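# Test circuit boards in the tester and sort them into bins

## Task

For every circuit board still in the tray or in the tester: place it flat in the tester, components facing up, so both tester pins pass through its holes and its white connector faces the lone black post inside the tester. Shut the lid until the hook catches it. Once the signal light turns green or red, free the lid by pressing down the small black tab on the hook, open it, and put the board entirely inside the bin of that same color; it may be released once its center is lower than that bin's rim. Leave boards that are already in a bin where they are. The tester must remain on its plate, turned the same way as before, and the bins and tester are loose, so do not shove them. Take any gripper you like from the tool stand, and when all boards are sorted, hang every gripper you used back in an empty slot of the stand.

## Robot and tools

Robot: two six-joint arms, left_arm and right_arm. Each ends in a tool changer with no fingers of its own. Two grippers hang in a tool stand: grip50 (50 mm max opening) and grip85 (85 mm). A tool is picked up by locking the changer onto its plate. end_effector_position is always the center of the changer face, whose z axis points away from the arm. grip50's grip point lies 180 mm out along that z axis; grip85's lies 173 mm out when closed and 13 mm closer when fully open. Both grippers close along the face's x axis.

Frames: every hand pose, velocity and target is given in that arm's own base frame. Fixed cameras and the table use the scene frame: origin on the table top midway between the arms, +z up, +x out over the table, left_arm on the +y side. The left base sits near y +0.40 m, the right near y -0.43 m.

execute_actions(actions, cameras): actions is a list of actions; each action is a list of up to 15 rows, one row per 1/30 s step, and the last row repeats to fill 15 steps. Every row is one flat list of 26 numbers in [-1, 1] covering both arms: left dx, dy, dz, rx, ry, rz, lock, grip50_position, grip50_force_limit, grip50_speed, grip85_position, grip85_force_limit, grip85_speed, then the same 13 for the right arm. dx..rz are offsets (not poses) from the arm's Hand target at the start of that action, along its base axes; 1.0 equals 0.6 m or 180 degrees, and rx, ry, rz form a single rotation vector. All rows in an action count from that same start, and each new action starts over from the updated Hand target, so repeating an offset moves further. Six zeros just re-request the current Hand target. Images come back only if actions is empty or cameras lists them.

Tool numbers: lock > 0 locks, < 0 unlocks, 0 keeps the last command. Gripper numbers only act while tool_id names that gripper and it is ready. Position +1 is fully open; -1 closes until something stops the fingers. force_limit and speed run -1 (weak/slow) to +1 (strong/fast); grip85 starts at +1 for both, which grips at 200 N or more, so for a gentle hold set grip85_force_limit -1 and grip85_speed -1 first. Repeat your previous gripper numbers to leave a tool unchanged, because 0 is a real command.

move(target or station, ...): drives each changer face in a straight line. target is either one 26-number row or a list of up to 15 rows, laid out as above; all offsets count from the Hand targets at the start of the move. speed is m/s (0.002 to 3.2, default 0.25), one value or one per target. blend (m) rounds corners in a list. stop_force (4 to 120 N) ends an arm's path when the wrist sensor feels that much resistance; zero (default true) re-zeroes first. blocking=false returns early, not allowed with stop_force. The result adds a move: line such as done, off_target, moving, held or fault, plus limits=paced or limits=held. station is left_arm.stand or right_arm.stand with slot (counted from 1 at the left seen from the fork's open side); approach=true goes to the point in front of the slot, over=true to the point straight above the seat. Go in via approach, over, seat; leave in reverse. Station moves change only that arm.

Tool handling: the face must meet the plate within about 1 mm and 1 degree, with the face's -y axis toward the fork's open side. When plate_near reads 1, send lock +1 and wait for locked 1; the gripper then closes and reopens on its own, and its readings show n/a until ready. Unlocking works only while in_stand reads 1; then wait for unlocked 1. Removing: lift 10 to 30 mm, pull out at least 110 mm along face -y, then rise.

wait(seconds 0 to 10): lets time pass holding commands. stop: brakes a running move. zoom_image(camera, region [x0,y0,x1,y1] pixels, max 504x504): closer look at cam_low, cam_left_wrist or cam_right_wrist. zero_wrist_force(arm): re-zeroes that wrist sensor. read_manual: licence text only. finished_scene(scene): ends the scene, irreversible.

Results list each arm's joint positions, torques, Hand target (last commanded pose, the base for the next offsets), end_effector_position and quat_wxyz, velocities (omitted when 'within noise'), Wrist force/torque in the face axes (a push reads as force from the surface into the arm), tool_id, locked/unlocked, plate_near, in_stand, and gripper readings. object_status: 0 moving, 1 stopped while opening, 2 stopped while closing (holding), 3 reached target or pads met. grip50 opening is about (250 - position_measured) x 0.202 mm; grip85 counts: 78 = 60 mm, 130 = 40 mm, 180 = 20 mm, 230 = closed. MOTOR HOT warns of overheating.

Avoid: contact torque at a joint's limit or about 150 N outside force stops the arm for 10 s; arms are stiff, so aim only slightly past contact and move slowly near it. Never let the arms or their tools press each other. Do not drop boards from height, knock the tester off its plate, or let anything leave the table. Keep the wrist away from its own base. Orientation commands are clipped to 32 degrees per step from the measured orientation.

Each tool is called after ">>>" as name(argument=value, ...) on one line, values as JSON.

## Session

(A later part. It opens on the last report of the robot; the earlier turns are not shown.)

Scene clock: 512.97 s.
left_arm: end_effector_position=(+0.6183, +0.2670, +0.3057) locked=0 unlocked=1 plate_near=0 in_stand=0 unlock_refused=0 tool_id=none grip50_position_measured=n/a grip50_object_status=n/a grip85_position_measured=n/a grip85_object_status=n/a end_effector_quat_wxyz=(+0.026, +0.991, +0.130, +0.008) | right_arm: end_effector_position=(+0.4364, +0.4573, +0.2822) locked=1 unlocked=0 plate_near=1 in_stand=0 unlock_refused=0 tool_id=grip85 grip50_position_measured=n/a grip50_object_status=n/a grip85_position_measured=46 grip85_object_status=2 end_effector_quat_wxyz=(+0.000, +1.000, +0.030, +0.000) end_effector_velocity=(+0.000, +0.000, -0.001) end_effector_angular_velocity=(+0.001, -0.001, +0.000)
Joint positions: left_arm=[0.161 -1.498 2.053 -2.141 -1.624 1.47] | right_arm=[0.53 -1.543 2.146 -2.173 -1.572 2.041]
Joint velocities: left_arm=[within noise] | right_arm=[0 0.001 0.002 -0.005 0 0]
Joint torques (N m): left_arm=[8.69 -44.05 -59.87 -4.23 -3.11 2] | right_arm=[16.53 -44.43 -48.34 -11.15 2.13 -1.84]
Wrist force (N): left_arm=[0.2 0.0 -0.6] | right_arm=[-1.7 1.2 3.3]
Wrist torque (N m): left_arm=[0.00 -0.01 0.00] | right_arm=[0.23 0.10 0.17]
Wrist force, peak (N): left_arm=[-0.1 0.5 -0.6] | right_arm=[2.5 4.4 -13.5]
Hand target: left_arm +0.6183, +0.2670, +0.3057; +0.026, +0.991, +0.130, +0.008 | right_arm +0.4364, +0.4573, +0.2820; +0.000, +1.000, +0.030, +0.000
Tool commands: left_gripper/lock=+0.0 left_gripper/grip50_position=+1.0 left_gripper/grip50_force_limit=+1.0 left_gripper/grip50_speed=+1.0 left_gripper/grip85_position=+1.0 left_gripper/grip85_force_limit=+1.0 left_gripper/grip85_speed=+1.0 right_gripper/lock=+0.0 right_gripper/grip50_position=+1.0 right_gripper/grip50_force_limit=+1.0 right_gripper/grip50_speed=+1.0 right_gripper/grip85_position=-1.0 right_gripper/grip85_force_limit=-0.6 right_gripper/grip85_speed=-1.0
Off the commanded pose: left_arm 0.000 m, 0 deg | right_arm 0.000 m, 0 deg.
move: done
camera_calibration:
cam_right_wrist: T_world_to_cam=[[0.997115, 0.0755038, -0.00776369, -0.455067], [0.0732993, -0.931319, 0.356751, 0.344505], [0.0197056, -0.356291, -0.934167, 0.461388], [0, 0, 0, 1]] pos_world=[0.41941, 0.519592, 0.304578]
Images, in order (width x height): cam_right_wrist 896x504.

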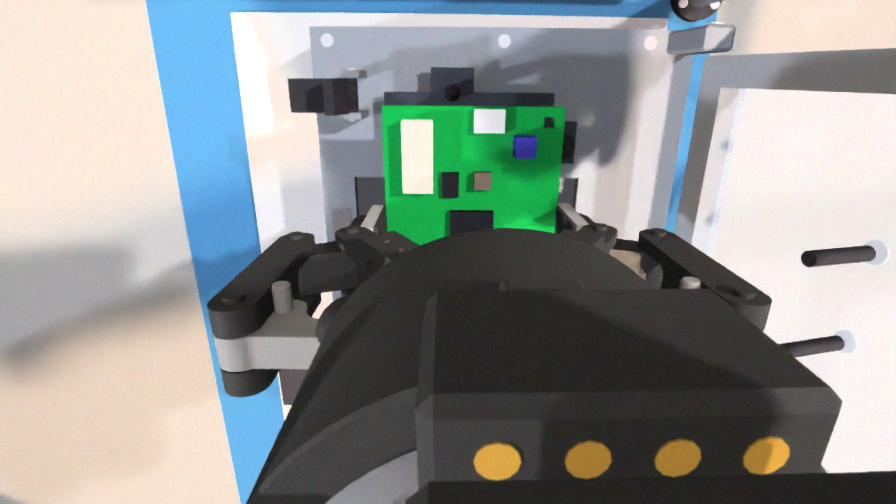

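>>> move(target=[[0,0,0,0,0,0,0,1,1,1,1,1,1, 0,0,0.1967,0,0,0,1,1,1,1,-1,-0.6,-1],[0,0,0,0,0,0,0,1,1,1,1,1,1, -0.1964,0.2795,0.1967,0,0,0,1,1,1,1,-1,-0.6,-1]], speed=[0.2,0.25], blend=[0.03,0], cameras=["cam_low","cam_right_wrist"])

Scene clock: 537.87 s.
left_arm: end_effector_position=(+0.6183, +0.2670, +0.3057) locked=0 unlocked=1 plate_near=0 in_stand=0 unlock_refused=0 tool_id=none grip50_position_measured=n/a grip50_object_status=n/a grip85_position_measured=n/a grip85_object_status=n/a end_effector_quat_wxyz=(+0.026, +0.991, +0.130, +0.008) | right_arm: end_effector_position=(+0.3186, +0.6249, +0.4000) locked=1 unlocked=0 plate_near=1 in_stand=0 unlock_refused=0 tool_id=grip85 grip50_position_measured=n/a grip50_object_status=n/a grip85_position_measured=46 grip85_object_status=2 end_effector_quat_wxyz=(+0.001, +1.000, +0.030, +0.000)
Joint positions: left_arm=[0.161 -1.498 2.053 -2.141 -1.624 1.47] | right_arm=[0.849 -1.528 1.896 -1.939 -1.572 2.36]
Joint torques (N m): left_arm=[8.36 -43.51 -59.74 -4.19 -3.11 1.98] | right_arm=[14.01 -66.44 -63.71 -2.89 -0.22 2.29]
Wrist force (N): left_arm=[0.0 0.0 -0.3] | right_arm=[-1.3 1.3 2.9]
Wrist torque (N m): left_arm=[0.00 0.00 0.00] | right_arm=[0.24 0.07 0.19]
Wrist force, peak (N): left_arm=[0.3 0.4 -0.4] | right_arm=[-2.4 1.3 10.6]
Hand target: left_arm +0.6183, +0.2670, +0.3057; +0.026, +0.991, +0.130, +0.008 | right_arm +0.3185, +0.6250, +0.4000; +0.000, +1.000, +0.030, +0.000
Tool commands: left_gripper/lock=+0.0 left_gripper/grip50_position=+1.0 left_gripper/grip50_force_limit=+1.0 left_gripper/grip50_speed=+1.0 left_gripper/grip85_position=+1.0 left_gripper/grip85_force_limit=+1.0 left_gripper/grip85_speed=+1.0 right_gripper/lock=+0.0 right_gripper/grip50_position=+1.0 right_gripper/grip50_force_limit=+1.0 right_gripper/grip50_speed=+1.0 right_gripper/grip85_position=-1.0 right_gripper/grip85_force_limit=-0.6 right_gripper/grip85_speed=-1.0
Off the commanded pose: left_arm 0.000 m, 0 deg | right_arm 0.000 m, 0 deg.
move: done
camera_calibration:
cam_right_wrist: T_world_to_cam=[[0.9971, 0.0756928, -0.00784289, -0.349438], [0.0735015, -0.931258, 0.35687, 0.46705], [0.0197087, -0.356412, -0.934121, 0.633531], [0, 0, 0, 1]] pos_world=[0.30161, 0.687192, 0.422378]
Images, in order (width x height): cam_low 896x504, cam_right_wrist 896x504.

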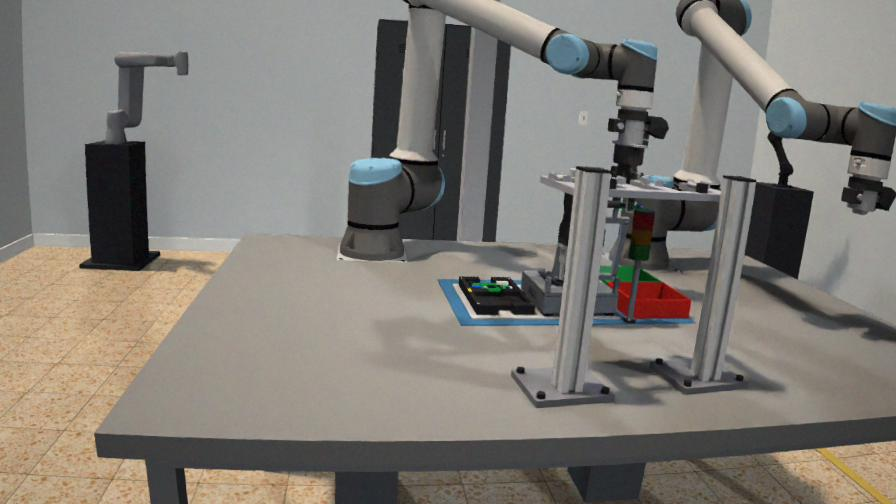

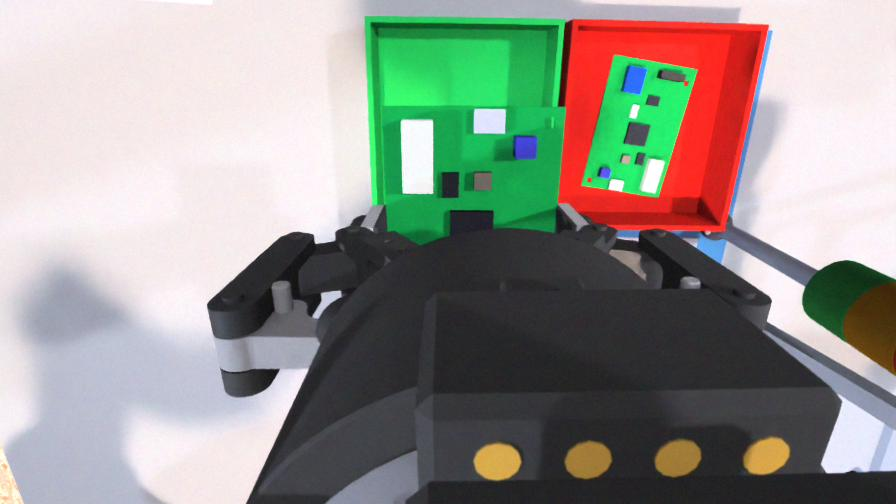

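>>> move(target=[[0,0,0,0,0,0,0,1,1,1,1,1,1, 0.0005,0.0485,-0.05,0,0,0,1,1,1,1,-1,-0.6,-1],[0,0,0,0,0,0,0,1,1,1,1,1,1, 0.0005,0.0485,-0.2667,0,0,0,1,1,1,1,-1,-0.6,-1]], speed=[0.15,0.2], blend=[0.01,0], cameras=[])

>>> move(target=[0,0,0,0,0,0,0,1,1,1,1,1,1, 0,0,-0.08,0,0,0,1,1,1,1,-1,-0.6,-1], speed=0.04, stop_force=9, cameras=["cam_right_wrist"])

Scene clock: 570.10 s.
left_arm: end_effector_position=(+0.6183, +0.2670, +0.3057) locked=0 unlocked=1 plate_near=0 in_stand=0 unlock_refused=0 tool_id=none grip50_position_measured=n/a grip50_object_status=n/a grip85_position_measured=n/a grip85_object_status=n/a end_effector_quat_wxyz=(+0.026, +0.991, +0.130, +0.008) | right_arm: end_effector_position=(+0.3189, +0.6541, +0.2401) locked=1 unlocked=0 plate_near=1 in_stand=0 unlock_refused=0 tool_id=grip85 grip50_position_measured=n/a grip50_object_status=n/a grip85_position_measured=46 grip85_object_status=2 end_effector_quat_wxyz=(+0.000, +1.000, +0.030, +0.000)
Joint positions: left_arm=[0.161 -1.498 2.053 -2.141 -1.624 1.47] | right_arm=[0.876 -1.347 2.009 -2.232 -1.572 2.387]
Joint torques (N m): left_arm=[8.82 -43.38 -59.69 -4.22 -3.04 2.02] | right_arm=[-12.98 -63.97 -48.8 -9.09 -2.05 0.06]
Wrist force (N): left_arm=[0.1 0.2 -0.2] | right_arm=[-1.5 1.2 3.1]
Wrist torque (N m): left_arm=[0.01 -0.01 0.00] | right_arm=[0.25 0.06 0.16]
Wrist force, peak (N): left_arm=[0.1 0.4 -0.6] | right_arm=[-1.9 1.3 10.1]
Hand target: left_arm +0.6183, +0.2670, +0.3057; +0.026, +0.991, +0.130, +0.008 | right_arm +0.3188, +0.6541, +0.2400; +0.000, +1.000, +0.030, +0.000
Tool commands: left_gripper/lock=+0.0 left_gripper/grip50_position=+1.0 left_gripper/grip50_force_limit=+1.0 left_gripper/grip50_speed=+1.0 left_gripper/grip85_position=+1.0 left_gripper/grip85_force_limit=+1.0 left_gripper/grip85_speed=+1.0 right_gripper/lock=+0.0 right_gripper/grip50_position=+1.0 right_gripper/grip50_force_limit=+1.0 right_gripper/grip50_speed=+1.0 right_gripper/grip85_position=-1.0 right_gripper/grip85_force_limit=-0.6 right_gripper/grip85_speed=-1.0
Off the commanded pose: left_arm 0.000 m, 0 deg | right_arm 0.000 m, 0 deg.
move: done
No camera images: "cameras" was empty.

Scene clock: 572.40 s.
left_arm: end_effector_position=(+0.6183, +0.2670, +0.3057) locked=0 unlocked=1 plate_near=0 in_stand=0 unlock_refused=0 tool_id=none grip50_position_measured=n/a grip50_object_status=n/a grip85_position_measured=n/a grip85_object_status=n/a end_effector_quat_wxyz=(+0.026, +0.991, +0.130, +0.008) | right_arm: end_effector_position=(+0.3188, +0.6541, +0.1920) locked=1 unlocked=0 plate_near=1 in_stand=0 unlock_refused=0 tool_id=grip85 grip50_position_measured=n/a grip50_object_status=n/a grip85_position_measured=46 grip85_object_status=2 end_effector_quat_wxyz=(+0.000, +1.000, +0.030, +0.000)
Joint positions: left_arm=[0.161 -1.498 2.053 -2.141 -1.624 1.47] | right_arm=[0.876 -1.291 2.043 -2.322 -1.572 2.387]
Joint torques (N m): left_arm=[8.51 -43.39 -59.79 -4.37 -3.04 2.06] | right_arm=[8.57 -93.13 -59.68 -2.67 -1.85 2.04]
Wrist force (N): left_arm=[-0.1 0.3 0.0] | right_arm=[-2.1 1.5 3.0]
Wrist torque (N m): left_arm=[0.02 0.01 0.00] | right_arm=[0.28 0.13 0.18]
Wrist force, peak (N): left_arm=[0.0 0.3 -0.8] | right_arm=[-1.4 1.4 5.2]
Hand target: left_arm +0.6183, +0.2670, +0.3057; +0.026, +0.991, +0.130, +0.008 | right_arm +0.3188, +0.6541, +0.1920; +0.000, +1.000, +0.030, +0.000
Tool commands: left_gripper/lock=+0.0 left_gripper/grip50_position=+1.0 left_gripper/grip50_force_limit=+1.0 left_gripper/grip50_speed=+1.0 left_gripper/grip85_position=+1.0 left_gripper/grip85_force_limit=+1.0 left_gripper/grip85_speed=+1.0 right_gripper/lock=+0.0 right_gripper/grip50_position=+1.0 right_gripper/grip50_force_limit=+1.0 right_gripper/grip50_speed=+1.0 right_gripper/grip85_position=-1.0 right_gripper/grip85_force_limit=-0.6 right_gripper/grip85_speed=-1.0
Off the commanded pose: left_arm 0.000 m, 0 deg | right_arm 0.000 m, 0 deg.
move: done
camera_calibration:
cam_right_wrist: T_world_to_cam=[[0.99711, 0.0755624, -0.00789194, -0.353478], [0.0733999, -0.931314, 0.356744, 0.568548], [0.0196066, -0.356292, -0.934169, 0.449591], [0, 0, 0, 1]] pos_world=[0.301911, 0.716392, 0.214378]
Images, in order (width x height): cam_right_wrist 896x504.

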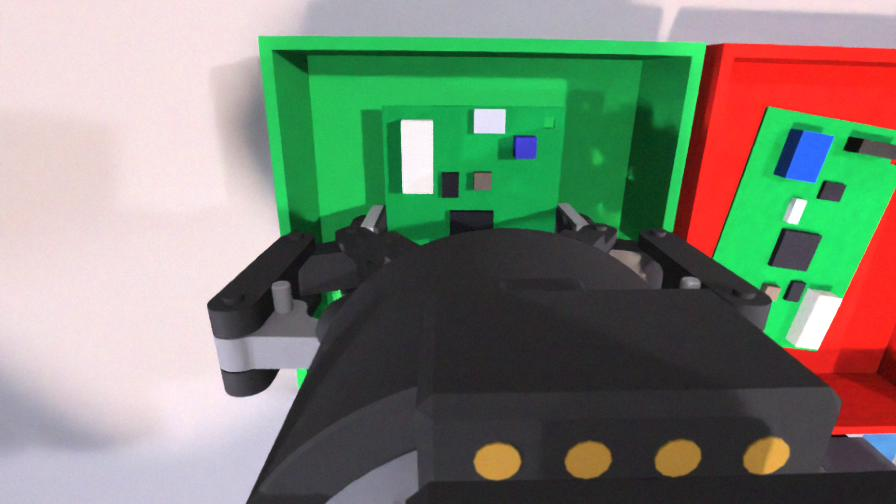

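>>> move(target=[[0,0,0,0,0,0,0,1,1,1,1,1,1, 0,0,-0.005,0,0,0,1,1,1,1,-1,-0.6,-1],[0,0,0,0,0,0,0,1,1,1,1,1,1, 0,0,-0.005,0,0,0,1,1,1,1,0.92,-0.6,-1],[0,0,0,0,0,0,0,1,1,1,1,1,1, 0,0,0.38,0,0,0,1,1,1,1,0.92,-0.6,-1],[0,0,0,0,0,0,0,1,1,1,1,1,1, 0.0971,-0.6220,0.38,0,0,0,1,1,1,1,0.92,-0.6,-1],[0,0,0,0,0,0,0,1,1,1,1,1,1, 0.0971,-0.6220,0.18,0,0,0,1,1,1,1,0.92,-0.6,-1]], speed=[0.03,0.03,0.2,0.3,0.25], blend=[0,0,0.04,0.04,0], cameras=["cam_low","cam_right_wrist"])

>>> zoom_image(camera="cam_right_wrist", region=[320, 60, 620, 280])

Scene clock: 598.90 s.
left_arm: end_effector_position=(+0.6183, +0.2670, +0.3057) locked=0 unlocked=1 plate_near=0 in_stand=0 unlock_refused=0 tool_id=none grip50_position_measured=n/a grip50_object_status=n/a grip85_position_measured=n/a grip85_object_status=n/a end_effector_quat_wxyz=(+0.026, +0.991, +0.130, +0.008) | right_arm: end_effector_position=(+0.3771, +0.2809, +0.3001) locked=1 unlocked=0 plate_near=1 in_stand=0 unlock_refused=0 tool_id=grip85 grip50_position_measured=n/a grip50_object_status=n/a grip85_position_measured=13 grip85_object_status=3 end_effector_quat_wxyz=(+0.000, +1.000, +0.030, +0.000)
Joint positions: left_arm=[0.161 -1.498 2.053 -2.141 -1.624 1.47] | right_arm=[0.261 -1.873 2.382 -2.08 -1.572 1.773]
Joint torques (N m): left_arm=[8.42 -42.34 -60.23 -4.22 -3.07 1.99] | right_arm=[19.82 -16.41 -51.9 -10.66 -2.03 1.98]
Wrist force (N): left_arm=[0.1 0.1 -0.3] | right_arm=[-1.9 0.9 3.7]
Wrist torque (N m): left_arm=[0.01 0.00 0.00] | right_arm=[0.21 0.12 0.05]
Wrist force, peak (N): left_arm=[0.1 0.8 -0.4] | right_arm=[-7.3 8.4 -27.4]
Hand target: left_arm +0.6183, +0.2670, +0.3057; +0.026, +0.991, +0.130, +0.008 | right_arm +0.3771, +0.2809, +0.3000; +0.000, +1.000, +0.030, +0.000
Tool commands: left_gripper/lock=+0.0 left_gripper/grip50_position=+1.0 left_gripper/grip50_force_limit=+1.0 left_gripper/grip50_speed=+1.0 left_gripper/grip85_position=+1.0 left_gripper/grip85_force_limit=+1.0 left_gripper/grip85_speed=+1.0 right_gripper/lock=+0.0 right_gripper/grip50_position=+1.0 right_gripper/grip50_force_limit=+1.0 right_gripper/grip50_speed=+1.0 right_gripper/grip85_position=+0.92 right_gripper/grip85_force_limit=-0.6 right_gripper/grip85_speed=-1.0
Off the commanded pose: left_arm 0.000 m, 0 deg | right_arm 0.000 m, 0 deg.
move: done
camera_calibration:
cam_right_wrist: T_world_to_cam=[[0.99711, 0.0755624, -0.00789194, -0.382557], [0.0733999, -0.931314, 0.356744, 0.178138], [0.0196066, -0.356292, -0.934169, 0.416463], [0, 0, 0, 1]] pos_world=[0.360211, 0.343192, 0.322478]
Images, in order (width x height): cam_low 896x504, cam_right_wrist 896x504.

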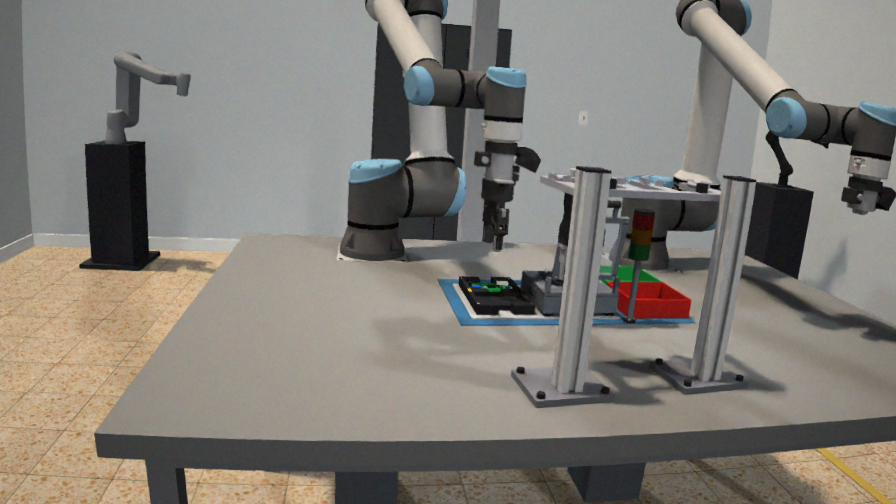

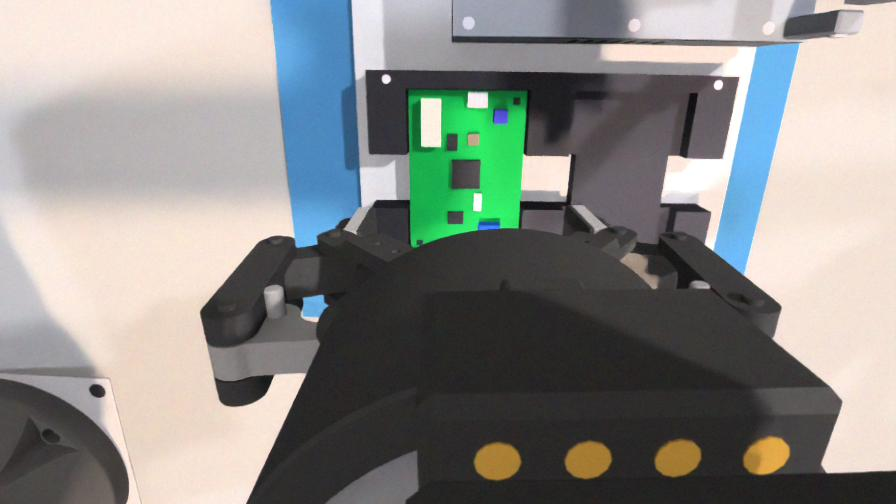

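Scaled by 1.680 from the camera's 896x504 image, which has a finer 1280x720 frame.

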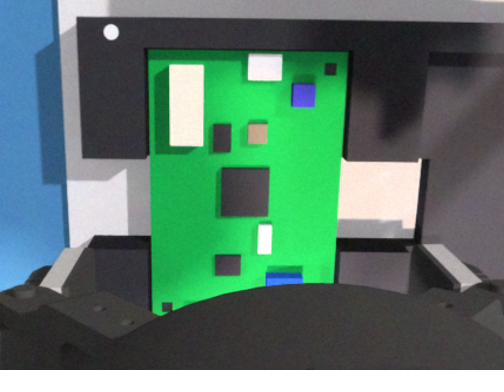

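>>> move(target=[[0,0,0,0,0,0,0,1,1,1,1,1,1, 0.0026,0.0068,-0.1400,0,0,0,1,1,1,1,0.92,-0.6,-1],[0,0,0,0,0,0,0,1,1,1,1,1,1, 0.0026,0.0068,-0.1792,0,0,0,1,1,1,1,0.92,-0.6,-1]], speed=[0.15,0.03], blend=0.002, stop_force=9, cameras=["cam_right_wrist"])

>>> zoom_image(camera="cam_right_wrist", region=[320, 60, 620, 280])

Scene clock: 626.97 s.
left_arm: end_effector_position=(+0.6183, +0.2670, +0.3057) locked=0 unlocked=1 plate_near=0 in_stand=0 unlock_refused=0 tool_id=none grip50_position_measured=n/a grip50_object_status=n/a grip85_position_measured=n/a grip85_object_status=n/a end_effector_quat_wxyz=(+0.026, +0.991, +0.130, +0.008) | right_arm: end_effector_position=(+0.3786, +0.2849, +0.1925) locked=1 unlocked=0 plate_near=1 in_stand=0 unlock_refused=0 tool_id=grip85 grip50_position_measured=n/a grip50_object_status=n/a grip85_position_measured=13 grip85_object_status=3 end_effector_quat_wxyz=(+0.000, +1.000, +0.030, +0.000)
Joint positions: left_arm=[0.161 -1.498 2.053 -2.141 -1.624 1.47] | right_arm=[0.269 -1.699 2.496 -2.368 -1.572 1.781]
Joint torques (N m): left_arm=[8.43 -43 -59.57 -4.26 -2.88 2] | right_arm=[-13.29 -51.35 -58.7 -2.81 1.04 -0.94]
Wrist force (N): left_arm=[-0.1 0.1 -0.1] | right_arm=[-2.2 0.9 3.0]
Wrist torque (N m): left_arm=[0.01 0.01 0.00] | right_arm=[0.22 0.14 0.04]
Wrist force, peak (N): left_arm=[0.4 0.1 -0.6] | right_arm=[-2.4 1.6 8.3]
Hand target: left_arm +0.6183, +0.2670, +0.3057; +0.026, +0.991, +0.130, +0.008 | right_arm +0.3786, +0.2849, +0.1925; +0.000, +1.000, +0.030, +0.000
Tool commands: left_gripper/lock=+0.0 left_gripper/grip50_position=+1.0 left_gripper/grip50_force_limit=+1.0 left_gripper/grip50_speed=+1.0 left_gripper/grip85_position=+1.0 left_gripper/grip85_force_limit=+1.0 left_gripper/grip85_speed=+1.0 right_gripper/lock=+0.0 right_gripper/grip50_position=+1.0 right_gripper/grip50_force_limit=+1.0 right_gripper/grip50_speed=+1.0 right_gripper/grip85_position=+0.92 right_gripper/grip85_force_limit=-0.6 right_gripper/grip85_speed=-1.0
Off the commanded pose: left_arm 0.000 m, 0 deg | right_arm 0.000 m, 0 deg.
move: done
camera_calibration:
cam_right_wrist: T_world_to_cam=[[0.99711, 0.0755624, -0.00789194, -0.385204], [0.0733999, -0.931314, 0.356744, 0.220139], [0.0196066, -0.356292, -0.934169, 0.317342], [0, 0, 0, 1]] pos_world=[0.361711, 0.347192, 0.214878]
Images, in order (width x height): cam_right_wrist 896x504.

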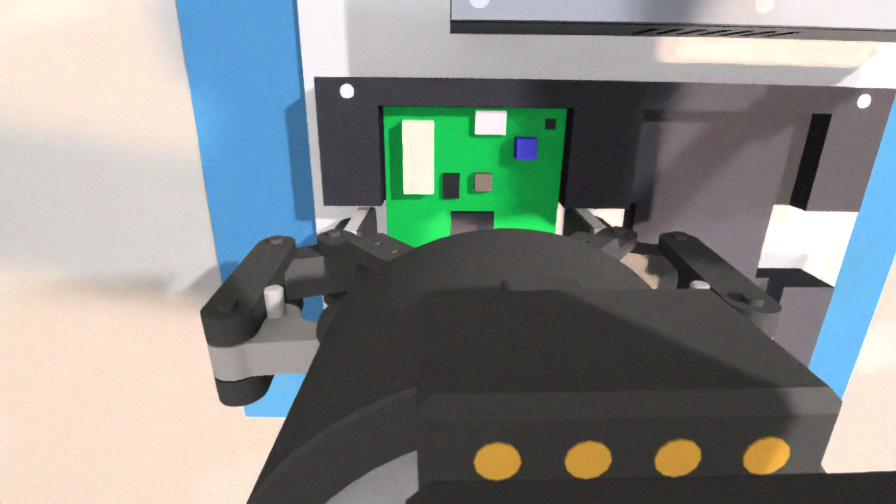

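Scaled by 1.680 from the camera's 896x504 image, which has a finer 1280x720 frame.

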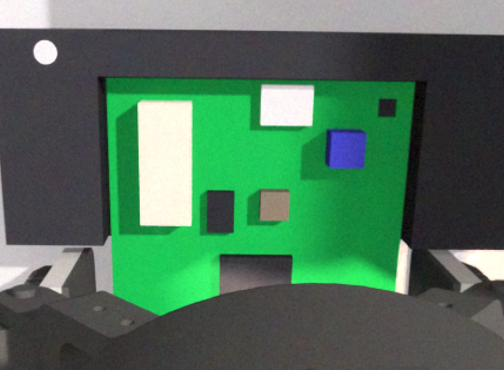

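>>> move(target=[[0,0,0,0,0,0,0,1,1,1,1,1,1, 0,0,0,0,0,0,1,1,1,1,-1,-0.3,-1],[0,0,0,0,0,0,0,1,1,1,1,1,1, 0,0,0.08,0,0,0,1,1,1,1,-1,-0.3,-1]], speed=[0.03,0.03], cameras=["cam_right_wrist"])

>>> zoom_image(camera="cam_right_wrist", region=[320, 60, 620, 280])

Scene clock: 649.47 s.
left_arm: end_effector_position=(+0.6183, +0.2670, +0.3057) locked=0 unlocked=1 plate_near=0 in_stand=0 unlock_refused=0 tool_id=none grip50_position_measured=n/a grip50_object_status=n/a grip85_position_measured=n/a grip85_object_status=n/a end_effector_quat_wxyz=(+0.026, +0.991, +0.130, +0.008) | right_arm: end_effector_position=(+0.3787, +0.2850, +0.2406) locked=1 unlocked=0 plate_near=1 in_stand=0 unlock_refused=0 tool_id=grip85 grip50_position_measured=n/a grip50_object_status=n/a grip85_position_measured=46 grip85_object_status=2 end_effector_quat_wxyz=(+0.000, +1.000, +0.030, +0.000)
Joint positions: left_arm=[0.161 -1.498 2.053 -2.141 -1.624 1.47] | right_arm=[0.269 -1.784 2.447 -2.234 -1.572 1.781]
Joint torques (N m): left_arm=[7.93 -43.18 -60.11 -4.09 -3.01 2.03] | right_arm=[-6.49 -15.13 -44.72 -10.66 -0.33 1.64]
Wrist force (N): left_arm=[0.0 0.2 0.0] | right_arm=[-1.4 1.3 3.8]
Wrist torque (N m): left_arm=[0.01 0.00 0.00] | right_arm=[0.26 0.09 0.06]
Wrist force, peak (N): left_arm=[0.0 0.4 -0.6] | right_arm=[-7.0 2.0 -12.5]
Hand target: left_arm +0.6183, +0.2670, +0.3057; +0.026, +0.991, +0.130, +0.008 | right_arm +0.3786, +0.2849, +0.2405; +0.000, +1.000, +0.030, +0.000
Tool commands: left_gripper/lock=+0.0 left_gripper/grip50_position=+1.0 left_gripper/grip50_force_limit=+1.0 left_gripper/grip50_speed=+1.0 left_gripper/grip85_position=+1.0 left_gripper/grip85_force_limit=+1.0 left_gripper/grip85_speed=+1.0 right_gripper/lock=+0.0 right_gripper/grip50_position=+1.0 right_gripper/grip50_force_limit=+1.0 right_gripper/grip50_speed=+1.0 right_gripper/grip85_position=-1.0 right_gripper/grip85_force_limit=-0.3 right_gripper/grip85_speed=-1.0
Off the commanded pose: left_arm 0.000 m, 0 deg | right_arm 0.000 m, 0 deg.
move: done
camera_calibration:
cam_right_wrist: T_world_to_cam=[[0.997115, 0.0755038, -0.00776369, -0.384846], [0.0732993, -0.931319, 0.356751, 0.203074], [0.0197056, -0.356291, -0.934167, 0.362368], [0, 0, 0, 1]] pos_world=[0.36171, 0.347292, 0.263078]
Images, in order (width x height): cam_right_wrist 896x504.

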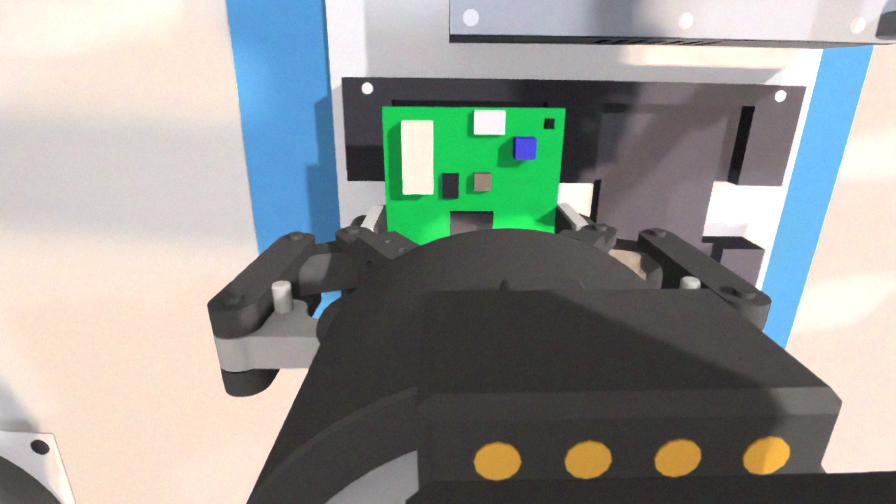

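Scaled by 1.680 from the camera's 896x504 image, which has a finer 1280x720 frame.

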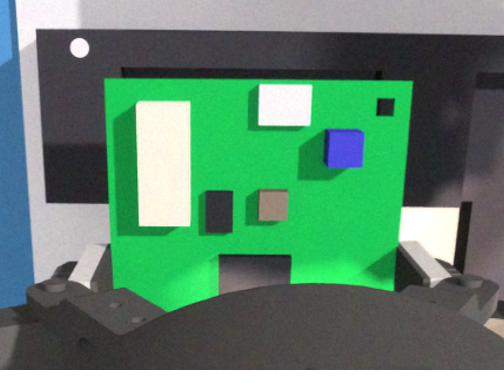

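>>> move(target=[[0,0,0,0,0,0,0,1,1,1,1,1,1, 0,0,0.22,0,0,0,1,1,1,1,-1,-0.3,-1],[0,0,0,0,0,0,0,1,1,1,1,1,1, 0.0963,0.2873,0.22,0,0,0,1,1,1,1,-1,-0.3,-1],[0,0,0,0,0,0,0,1,1,1,1,1,1, 0.0963,0.2873,0.0492,0,0,0,1,1,1,1,-1,-0.3,-1]], speed=[0.2,0.25,0.15], blend=[0.04,0.03,0], cameras=["cam_right_wrist"])

>>> zoom_image(camera="cam_right_wrist", region=[320, 60, 620, 280])

>>> zoom_image(camera="cam_right_wrist", region=[520, 100, 590, 160])

Scene clock: 668.83 s.
left_arm: end_effector_position=(+0.6183, +0.2670, +0.3057) locked=0 unlocked=1 plate_near=0 in_stand=0 unlock_refused=0 tool_id=none grip50_position_measured=n/a grip50_object_status=n/a grip85_position_measured=n/a grip85_object_status=n/a end_effector_quat_wxyz=(+0.026, +0.991, +0.130, +0.008) | right_arm: end_effector_position=(+0.4365, +0.4573, +0.2701) locked=1 unlocked=0 plate_near=1 in_stand=0 unlock_refused=0 tool_id=grip85 grip50_position_measured=n/a grip50_object_status=n/a grip85_position_measured=46 grip85_object_status=2 end_effector_quat_wxyz=(+0.000, +1.000, +0.030, +0.000)
Joint positions: left_arm=[0.161 -1.498 2.053 -2.141 -1.624 1.47] | right_arm=[0.53 -1.529 2.157 -2.199 -1.572 2.041]
Joint torques (N m): left_arm=[8.88 -42.63 -59.94 -4.37 -3.24 2.04] | right_arm=[-13.59 -58.71 -52.67 -7.75 1.93 1.72]
Wrist force (N): left_arm=[0.0 0.3 -0.3] | right_arm=[-1.5 0.9 3.2]
Wrist torque (N m): left_arm=[0.02 0.01 0.00] | right_arm=[0.21 0.11 0.19]
Wrist force, peak (N): left_arm=[0.1 0.3 -0.7] | right_arm=[-1.5 1.3 11.3]
Hand target: left_arm +0.6183, +0.2670, +0.3057; +0.026, +0.991, +0.130, +0.008 | right_arm +0.4364, +0.4573, +0.2700; +0.000, +1.000, +0.030, +0.000
Tool commands: left_gripper/lock=+0.0 left_gripper/grip50_position=+1.0 left_gripper/grip50_force_limit=+1.0 left_gripper/grip50_speed=+1.0 left_gripper/grip85_position=+1.0 left_gripper/grip85_force_limit=+1.0 left_gripper/grip85_speed=+1.0 right_gripper/lock=+0.0 right_gripper/grip50_position=+1.0 right_gripper/grip50_force_limit=+1.0 right_gripper/grip50_speed=+1.0 right_gripper/grip85_position=-1.0 right_gripper/grip85_force_limit=-0.3 right_gripper/grip85_speed=-1.0
Off the commanded pose: left_arm 0.000 m, 0 deg | right_arm 0.000 m, 0 deg.
move: done
camera_calibration:
cam_right_wrist: T_world_to_cam=[[0.99711, 0.0755597, -0.00789966, -0.455248], [0.0733976, -0.931269, 0.356864, 0.348715], [0.0196078, -0.356412, -0.934123, 0.450174], [0, 0, 0, 1]] pos_world=[0.419511, 0.519593, 0.292478]
Images, in order (width x height): cam_right_wrist 896x504.

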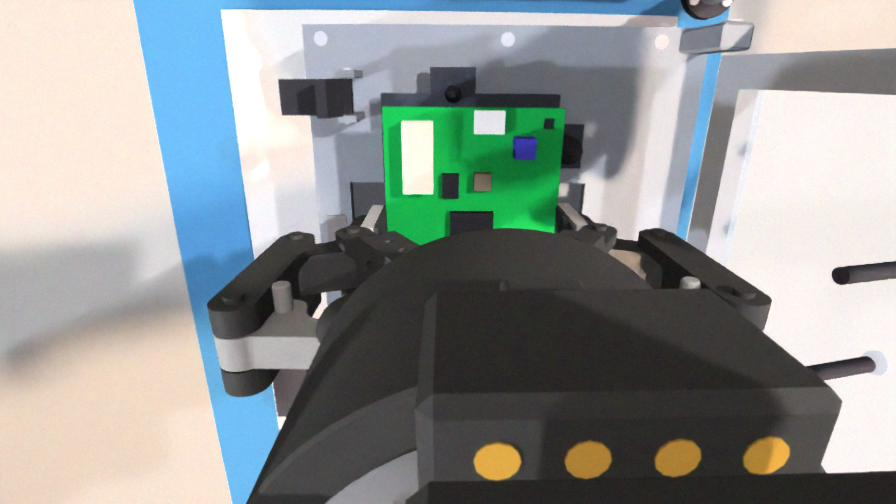

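Scaled by 1.680 from the camera's 896x504 image, which has a finer 1280x720 frame.

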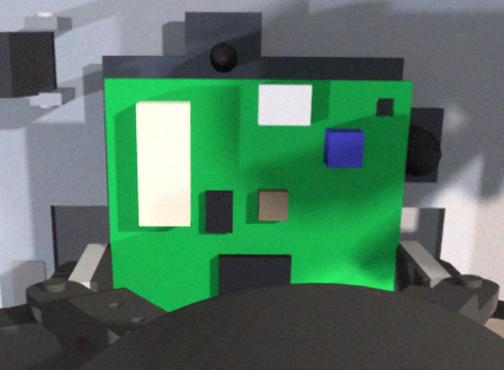

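Scaled by 7.200 from the camera's 896x504 image, which has a finer 1280x720 frame.

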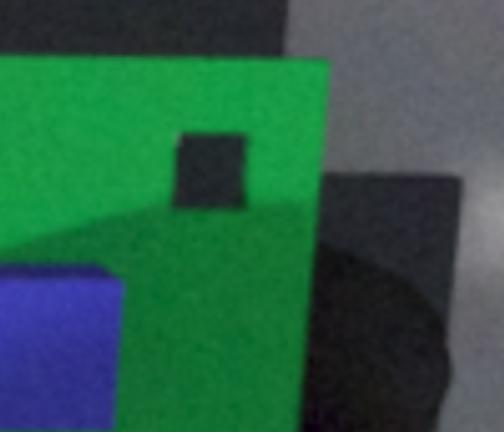

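>>> move(target=[0,0,0,0,0,0,0,1,1,1,1,1,1, -0.00005,0.00083,-0.0267,0,0,0,1,1,1,1,-1,-0.3,-1], speed=0.03, stop_force=8, cameras=["cam_right_wrist"])

>>> zoom_image(camera="cam_right_wrist", region=[520, 100, 590, 160])

>>> zoom_image(camera="cam_right_wrist", region=[320, 60, 620, 280])

Scene clock: 689.37 s.
left_arm: end_effector_position=(+0.6183, +0.2670, +0.3057) locked=0 unlocked=1 plate_near=0 in_stand=0 unlock_refused=0 tool_id=none grip50_position_measured=n/a grip50_object_status=n/a grip85_position_measured=n/a grip85_object_status=n/a end_effector_quat_wxyz=(+0.026, +0.991, +0.130, +0.008) | right_arm: end_effector_position=(+0.4364, +0.4578, +0.2540) locked=1 unlocked=0 plate_near=1 in_stand=0 unlock_refused=0 tool_id=grip85 grip50_position_measured=n/a grip50_object_status=n/a grip85_position_measured=46 grip85_object_status=2 end_effector_quat_wxyz=(+0.000, +1.000, +0.030, +0.000)
Joint positions: left_arm=[0.161 -1.498 2.053 -2.141 -1.624 1.47] | right_arm=[0.531 -1.51 2.172 -2.232 -1.572 2.042]
Joint torques (N m): left_arm=[9.5 -42.42 -59.3 -4.21 -2.97 2.03] | right_arm=[19.1 -75.74 -63.12 -2.38 1.54 0.84]
Wrist force (N): left_arm=[-0.2 0.2 -0.3] | right_arm=[-1.1 1.0 3.7]
Wrist torque (N m): left_arm=[0.01 0.02 0.00] | right_arm=[0.22 0.08 0.03]
Wrist force, peak (N): left_arm=[-0.1 0.2 -0.7] | right_arm=[-1.6 1.2 5.1]
Hand target: left_arm +0.6183, +0.2670, +0.3057; +0.026, +0.991, +0.130, +0.008 | right_arm +0.4364, +0.4578, +0.2540; +0.000, +1.000, +0.030, +0.000
Tool commands: left_gripper/lock=+0.0 left_gripper/grip50_position=+1.0 left_gripper/grip50_force_limit=+1.0 left_gripper/grip50_speed=+1.0 left_gripper/grip85_position=+1.0 left_gripper/grip85_force_limit=+1.0 left_gripper/grip85_speed=+1.0 right_gripper/lock=+0.0 right_gripper/grip50_position=+1.0 right_gripper/grip50_force_limit=+1.0 right_gripper/grip50_speed=+1.0 right_gripper/grip85_position=-1.0 right_gripper/grip85_force_limit=-0.3 right_gripper/grip85_speed=-1.0
Off the commanded pose: left_arm 0.000 m, 0 deg | right_arm 0.000 m, 0 deg.
move: done
camera_calibration:
cam_right_wrist: T_world_to_cam=[[0.99711, 0.0755624, -0.00789194, -0.455416], [0.0733999, -0.931314, 0.356744, 0.354981], [0.0196066, -0.356292, -0.934169, 0.435264], [0, 0, 0, 1]] pos_world=[0.419511, 0.520092, 0.276378]
Images, in order (width x height): cam_right_wrist 896x504.

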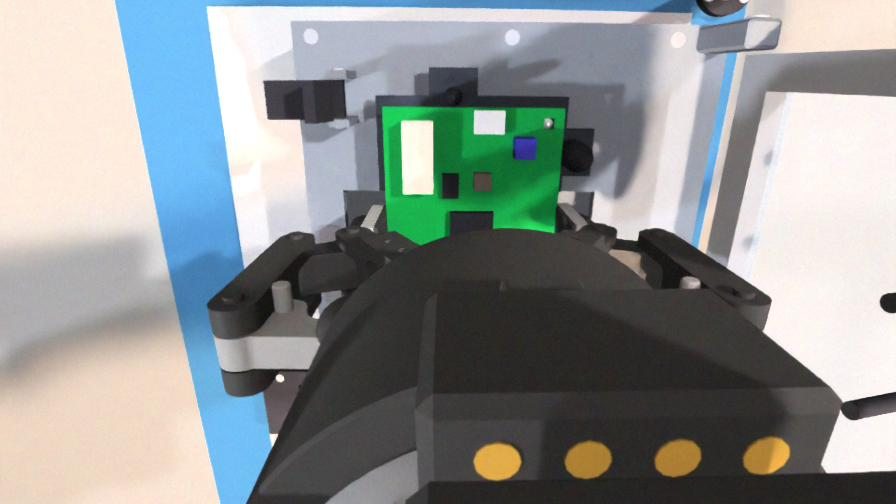

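Scaled by 7.200 from the camera's 896x504 image, which has a finer 1280x720 frame.

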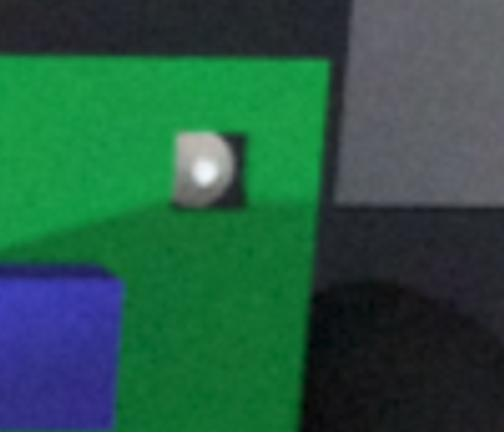

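Scaled by 1.680 from the camera's 896x504 image, which has a finer 1280x720 frame.

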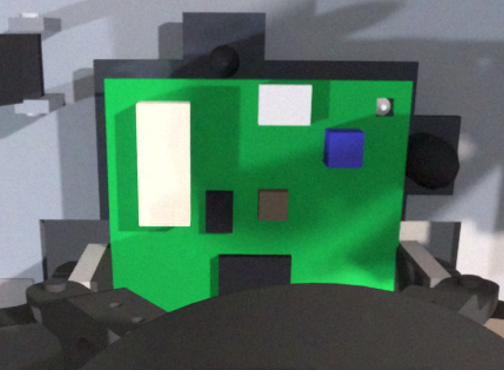

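>>> move(target=[0,0,0,0,0,0,0,1,1,1,1,1,1, 0.00044,-0.00031,-0.0042,0,0,0,1,1,1,1,-1,-0.3,-1], speed=0.02, stop_force=7, cameras=["cam_right_wrist"])

>>> zoom_image(camera="cam_right_wrist", region=[520, 90, 590, 150])

>>> zoom_image(camera="cam_right_wrist", region=[365, 85, 435, 145])

>>> zoom_image(camera="cam_right_wrist", region=[370, 80, 580, 180])

Scene clock: 718.40 s.
left_arm: end_effector_position=(+0.6183, +0.2670, +0.3057) locked=0 unlocked=1 plate_near=0 in_stand=0 unlock_refused=0 tool_id=none grip50_position_measured=n/a grip50_object_status=n/a grip85_position_measured=n/a grip85_object_status=n/a end_effector_quat_wxyz=(+0.026, +0.991, +0.130, +0.008) | right_arm: end_effector_position=(+0.4366, +0.4576, +0.2514) locked=1 unlocked=0 plate_near=1 in_stand=0 unlock_refused=0 tool_id=grip85 grip50_position_measured=n/a grip50_object_status=n/a grip85_position_measured=46 grip85_object_status=2 end_effector_quat_wxyz=(+0.000, +1.000, +0.030, +0.000)
Joint positions: left_arm=[0.161 -1.498 2.053 -2.141 -1.624 1.47] | right_arm=[0.53 -1.507 2.174 -2.238 -1.572 2.042]
Joint torques (N m): left_arm=[8.32 -44 -59.96 -4.22 -3.13 2.24] | right_arm=[-20.61 -56.79 -59.42 -6.88 1.63 -1.12]
Wrist force (N): left_arm=[0.0 0.4 -0.4] | right_arm=[-5.1 1.4 2.4]
Wrist torque (N m): left_arm=[0.02 0.00 -0.01] | right_arm=[0.18 -0.56 0.00]
Wrist force, peak (N): left_arm=[0.1 0.3 -0.6] | right_arm=[-5.1 1.5 2.5]
Hand target: left_arm +0.6183, +0.2670, +0.3057; +0.026, +0.991, +0.130, +0.008 | right_arm +0.4367, +0.4576, +0.2515; +0.000, +1.000, +0.030, +0.000
Tool commands: left_gripper/lock=+0.0 left_gripper/grip50_position=+1.0 left_gripper/grip50_force_limit=+1.0 left_gripper/grip50_speed=+1.0 left_gripper/grip85_position=+1.0 left_gripper/grip85_force_limit=+1.0 left_gripper/grip85_speed=+1.0 right_gripper/lock=+0.0 right_gripper/grip50_position=+1.0 right_gripper/grip50_force_limit=+1.0 right_gripper/grip50_speed=+1.0 right_gripper/grip85_position=-1.0 right_gripper/grip85_force_limit=-0.3 right_gripper/grip85_speed=-1.0
Off the commanded pose: left_arm 0.000 m, 0 deg | right_arm 0.000 m, 0 deg.
move: done
camera_calibration:
cam_right_wrist: T_world_to_cam=[[0.99711, 0.0755626, -0.00789257, -0.455621], [0.0733996, -0.931302, 0.356776, 0.355693], [0.0196086, -0.356325, -0.934156, 0.432772], [0, 0, 0, 1]] pos_world=[0.419711, 0.519892, 0.273778]
Images, in order (width x height): cam_right_wrist 896x504.

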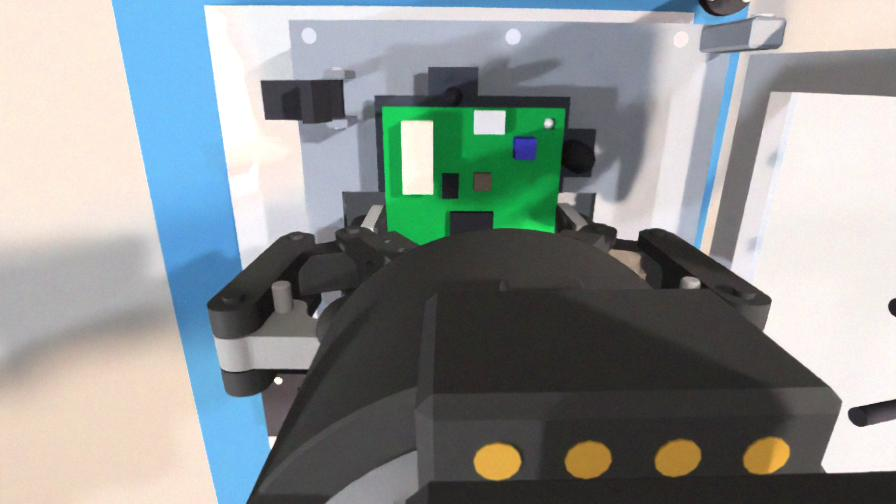

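Scaled by 7.200 from the camera's 896x504 image, which has a finer 1280x720 frame.

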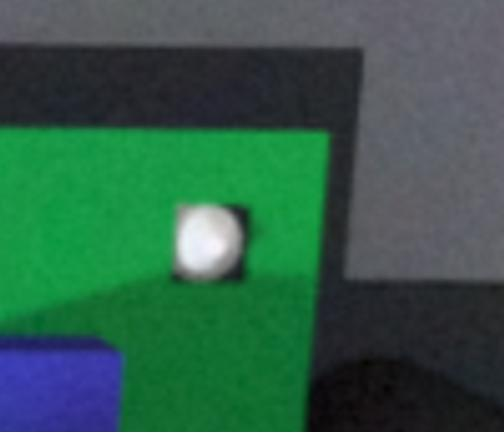

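Scaled by 7.200 from the camera's 896x504 image, which has a finer 1280x720 frame.

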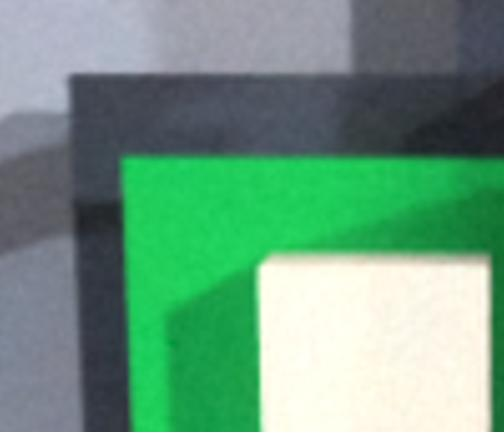

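Scaled by 2.400 from the camera's 896x504 image, which has a finer 1280x720 frame.

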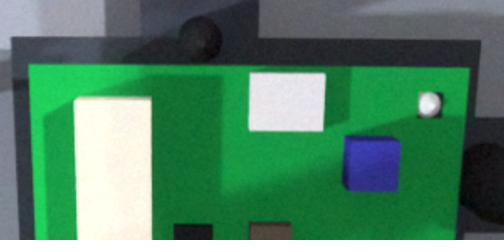

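>>> move(target=[0,0,0,0,0,0,0,1,1,1,1,1,1, -0.0002,0,-0.0042,0,0,0,1,1,1,1,-1,-0.3,-1], speed=0.02, stop_force=7, cameras=["cam_right_wrist"])

>>> zoom_image(camera="cam_right_wrist", region=[520, 90, 590, 150])

>>> zoom_image(camera="cam_right_wrist", region=[420, 80, 610, 220])

Scene clock: 782.27 s.
left_arm: end_effector_position=(+0.6183, +0.2670, +0.3057) locked=0 unlocked=1 plate_near=0 in_stand=0 unlock_refused=0 tool_id=none grip50_position_measured=n/a grip50_object_status=n/a grip85_position_measured=n/a grip85_object_status=n/a end_effector_quat_wxyz=(+0.026, +0.991, +0.130, +0.008) | right_arm: end_effector_position=(+0.4366, +0.4576, +0.2489) locked=1 unlocked=0 plate_near=1 in_stand=0 unlock_refused=0 tool_id=grip85 grip50_position_measured=n/a grip50_object_status=n/a grip85_position_measured=46 grip85_object_status=2 end_effector_quat_wxyz=(+0.000, +1.000, +0.030, +0.000)
Joint positions: left_arm=[0.161 -1.498 2.053 -2.141 -1.624 1.47] | right_arm=[0.53 -1.504 2.176 -2.243 -1.572 2.042]
Joint torques (N m): left_arm=[8.66 -43.66 -59.94 -4.25 -2.98 1.87] | right_arm=[11.94 -57.18 -54.6 -4.67 1.13 1.81]
Wrist force (N): left_arm=[0.0 0.0 -0.4] | right_arm=[-5.2 1.0 2.0]
Wrist torque (N m): left_arm=[-0.01 0.00 0.00] | right_arm=[0.24 -0.47 -0.06]
Wrist force, peak (N): left_arm=[-0.1 0.5 -0.6] | right_arm=[-7.3 2.5 0.8]
Hand target: left_arm +0.6183, +0.2670, +0.3057; +0.026, +0.991, +0.130, +0.008 | right_arm +0.4365, +0.4576, +0.2489; +0.000, +1.000, +0.030, +0.000
Tool commands: left_gripper/lock=+0.0 left_gripper/grip50_position=+1.0 left_gripper/grip50_force_limit=+1.0 left_gripper/grip50_speed=+1.0 left_gripper/grip85_position=+1.0 left_gripper/grip85_force_limit=+1.0 left_gripper/grip85_speed=+1.0 right_gripper/lock=+0.0 right_gripper/grip50_position=+1.0 right_gripper/grip50_force_limit=+1.0 right_gripper/grip50_speed=+1.0 right_gripper/grip85_position=-1.0 right_gripper/grip85_force_limit=-0.3 right_gripper/grip85_speed=-1.0
Off the commanded pose: left_arm 0.000 m, 0 deg | right_arm 0.000 m, 0 deg.
move: done
camera_calibration:
cam_right_wrist: T_world_to_cam=[[0.997117, 0.0754691, -0.00785715, -0.455505], [0.0733003, -0.931322, 0.356744, 0.356653], [0.0196057, -0.356292, -0.934169, 0.430426], [0, 0, 0, 1]] pos_world=[0.419611, 0.519893, 0.271278]
Images, in order (width x height): cam_right_wrist 896x504.

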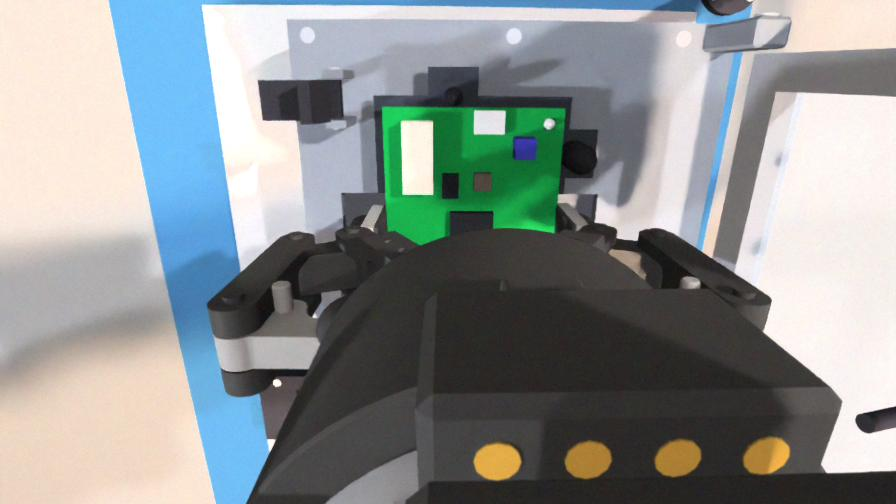

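Scaled by 7.200 from the camera's 896x504 image, which has a finer 1280x720 frame.

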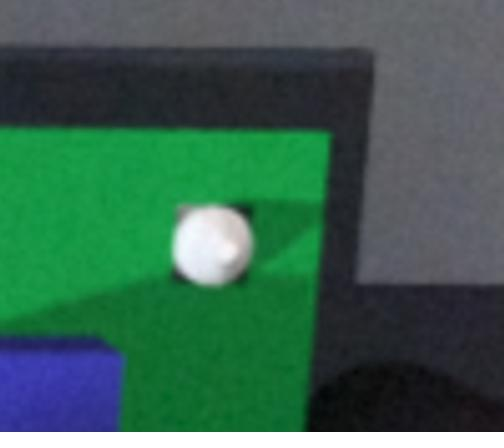

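Scaled by 2.653 from the camera's 896x504 image, which has a finer 1280x720 frame.

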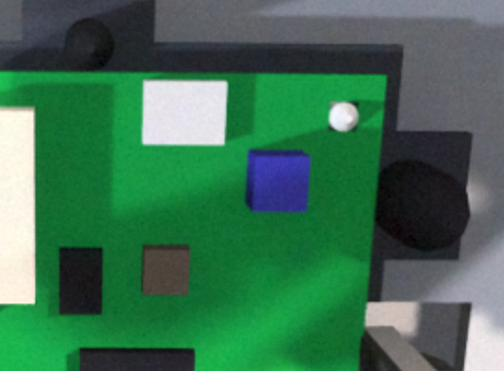

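>>> move(target=[[0,0,0,0,0,0,0,1,1,1,1,1,1, -0.0005,0,0,0,0,0,1,1,1,1,-1,-0.3,-1],[0,0,0,0,0,0,0,1,1,1,1,1,1, -0.0005,0,-0.0042,0,0,0,1,1,1,1,-1,-0.3,-1]], speed=0.02, stop_force=7, zero=false, cameras=["cam_right_wrist"])

>>> zoom_image(camera="cam_right_wrist", region=[520, 90, 590, 150])

Scene clock: 810.47 s.
left_arm: end_effector_position=(+0.6183, +0.2670, +0.3057) locked=0 unlocked=1 plate_near=0 in_stand=0 unlock_refused=0 tool_id=none grip50_position_measured=n/a grip50_object_status=n/a grip85_position_measured=n/a grip85_object_status=n/a end_effector_quat_wxyz=(+0.026, +0.991, +0.130, +0.008) | right_arm: end_effector_position=(+0.4362, +0.4576, +0.2467) locked=1 unlocked=0 plate_near=1 in_stand=0 unlock_refused=0 tool_id=grip85 grip50_position_measured=n/a grip50_object_status=n/a grip85_position_measured=46 grip85_object_status=2 end_effector_quat_wxyz=(+0.000, +1.000, +0.030, +0.000)
Joint positions: left_arm=[0.161 -1.498 2.053 -2.141 -1.624 1.47] | right_arm=[0.531 -1.501 2.178 -2.248 -1.572 2.042]
Joint torques (N m): left_arm=[9.31 -42.43 -59.86 -4.32 -3.18 1.98] | right_arm=[18.86 -70.77 -57.13 -1.09 1.39 0.9]
Wrist force (N): left_arm=[-0.2 0.2 -0.4] | right_arm=[-1.0 1.5 -7.4]
Wrist torque (N m): left_arm=[0.01 0.02 0.00] | right_arm=[0.11 0.15 0.01]
Wrist force, peak (N): left_arm=[0.3 0.3 -0.7] | right_arm=[-5.5 4.1 -14.9]
Hand target: left_arm +0.6183, +0.2670, +0.3057; +0.026, +0.991, +0.130, +0.008 | right_arm +0.4363, +0.4576, +0.2467; +0.000, +1.000, +0.030, +0.000
Tool commands: left_gripper/lock=+0.0 left_gripper/grip50_position=+1.0 left_gripper/grip50_force_limit=+1.0 left_gripper/grip50_speed=+1.0 left_gripper/grip85_position=+1.0 left_gripper/grip85_force_limit=+1.0 left_gripper/grip85_speed=+1.0 right_gripper/lock=+0.0 right_gripper/grip50_position=+1.0 right_gripper/grip50_force_limit=+1.0 right_gripper/grip50_speed=+1.0 right_gripper/grip85_position=-1.0 right_gripper/grip85_force_limit=-0.3 right_gripper/grip85_speed=-1.0
Off the commanded pose: left_arm 0.000 m, 0 deg | right_arm 0.000 m, 0 deg.
move: contact (right_arm); path passed 1 of 2 targets
camera_calibration:
cam_right_wrist: T_world_to_cam=[[0.997115, 0.0755038, -0.00776369, -0.455265], [0.0732993, -0.931319, 0.356751, 0.357457], [0.0197056, -0.356291, -0.934167, 0.428334], [0, 0, 0, 1]] pos_world=[0.41931, 0.519892, 0.269078]
Images, in order (width x height): cam_right_wrist 896x504.

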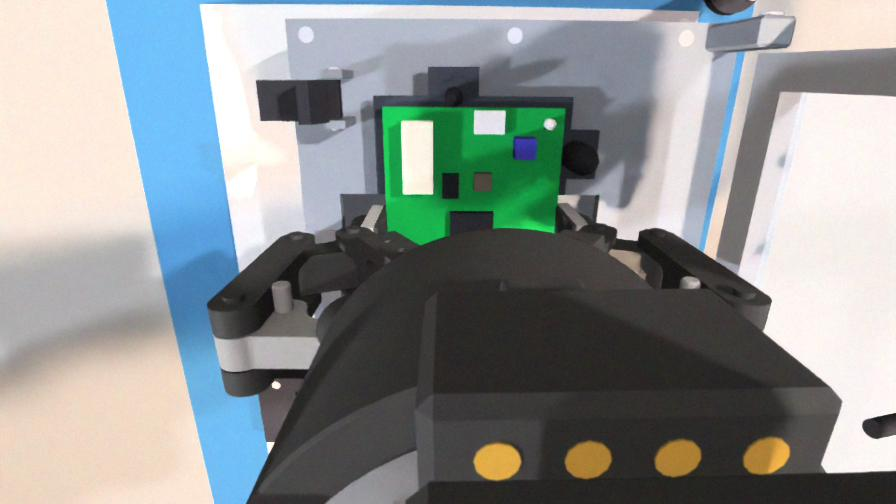

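Scaled by 7.200 from the camera's 896x504 image, which has a finer 1280x720 frame.

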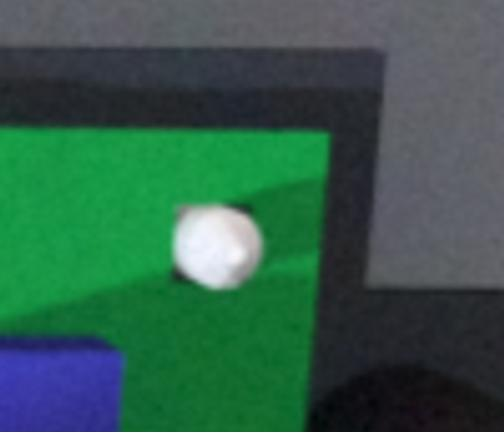

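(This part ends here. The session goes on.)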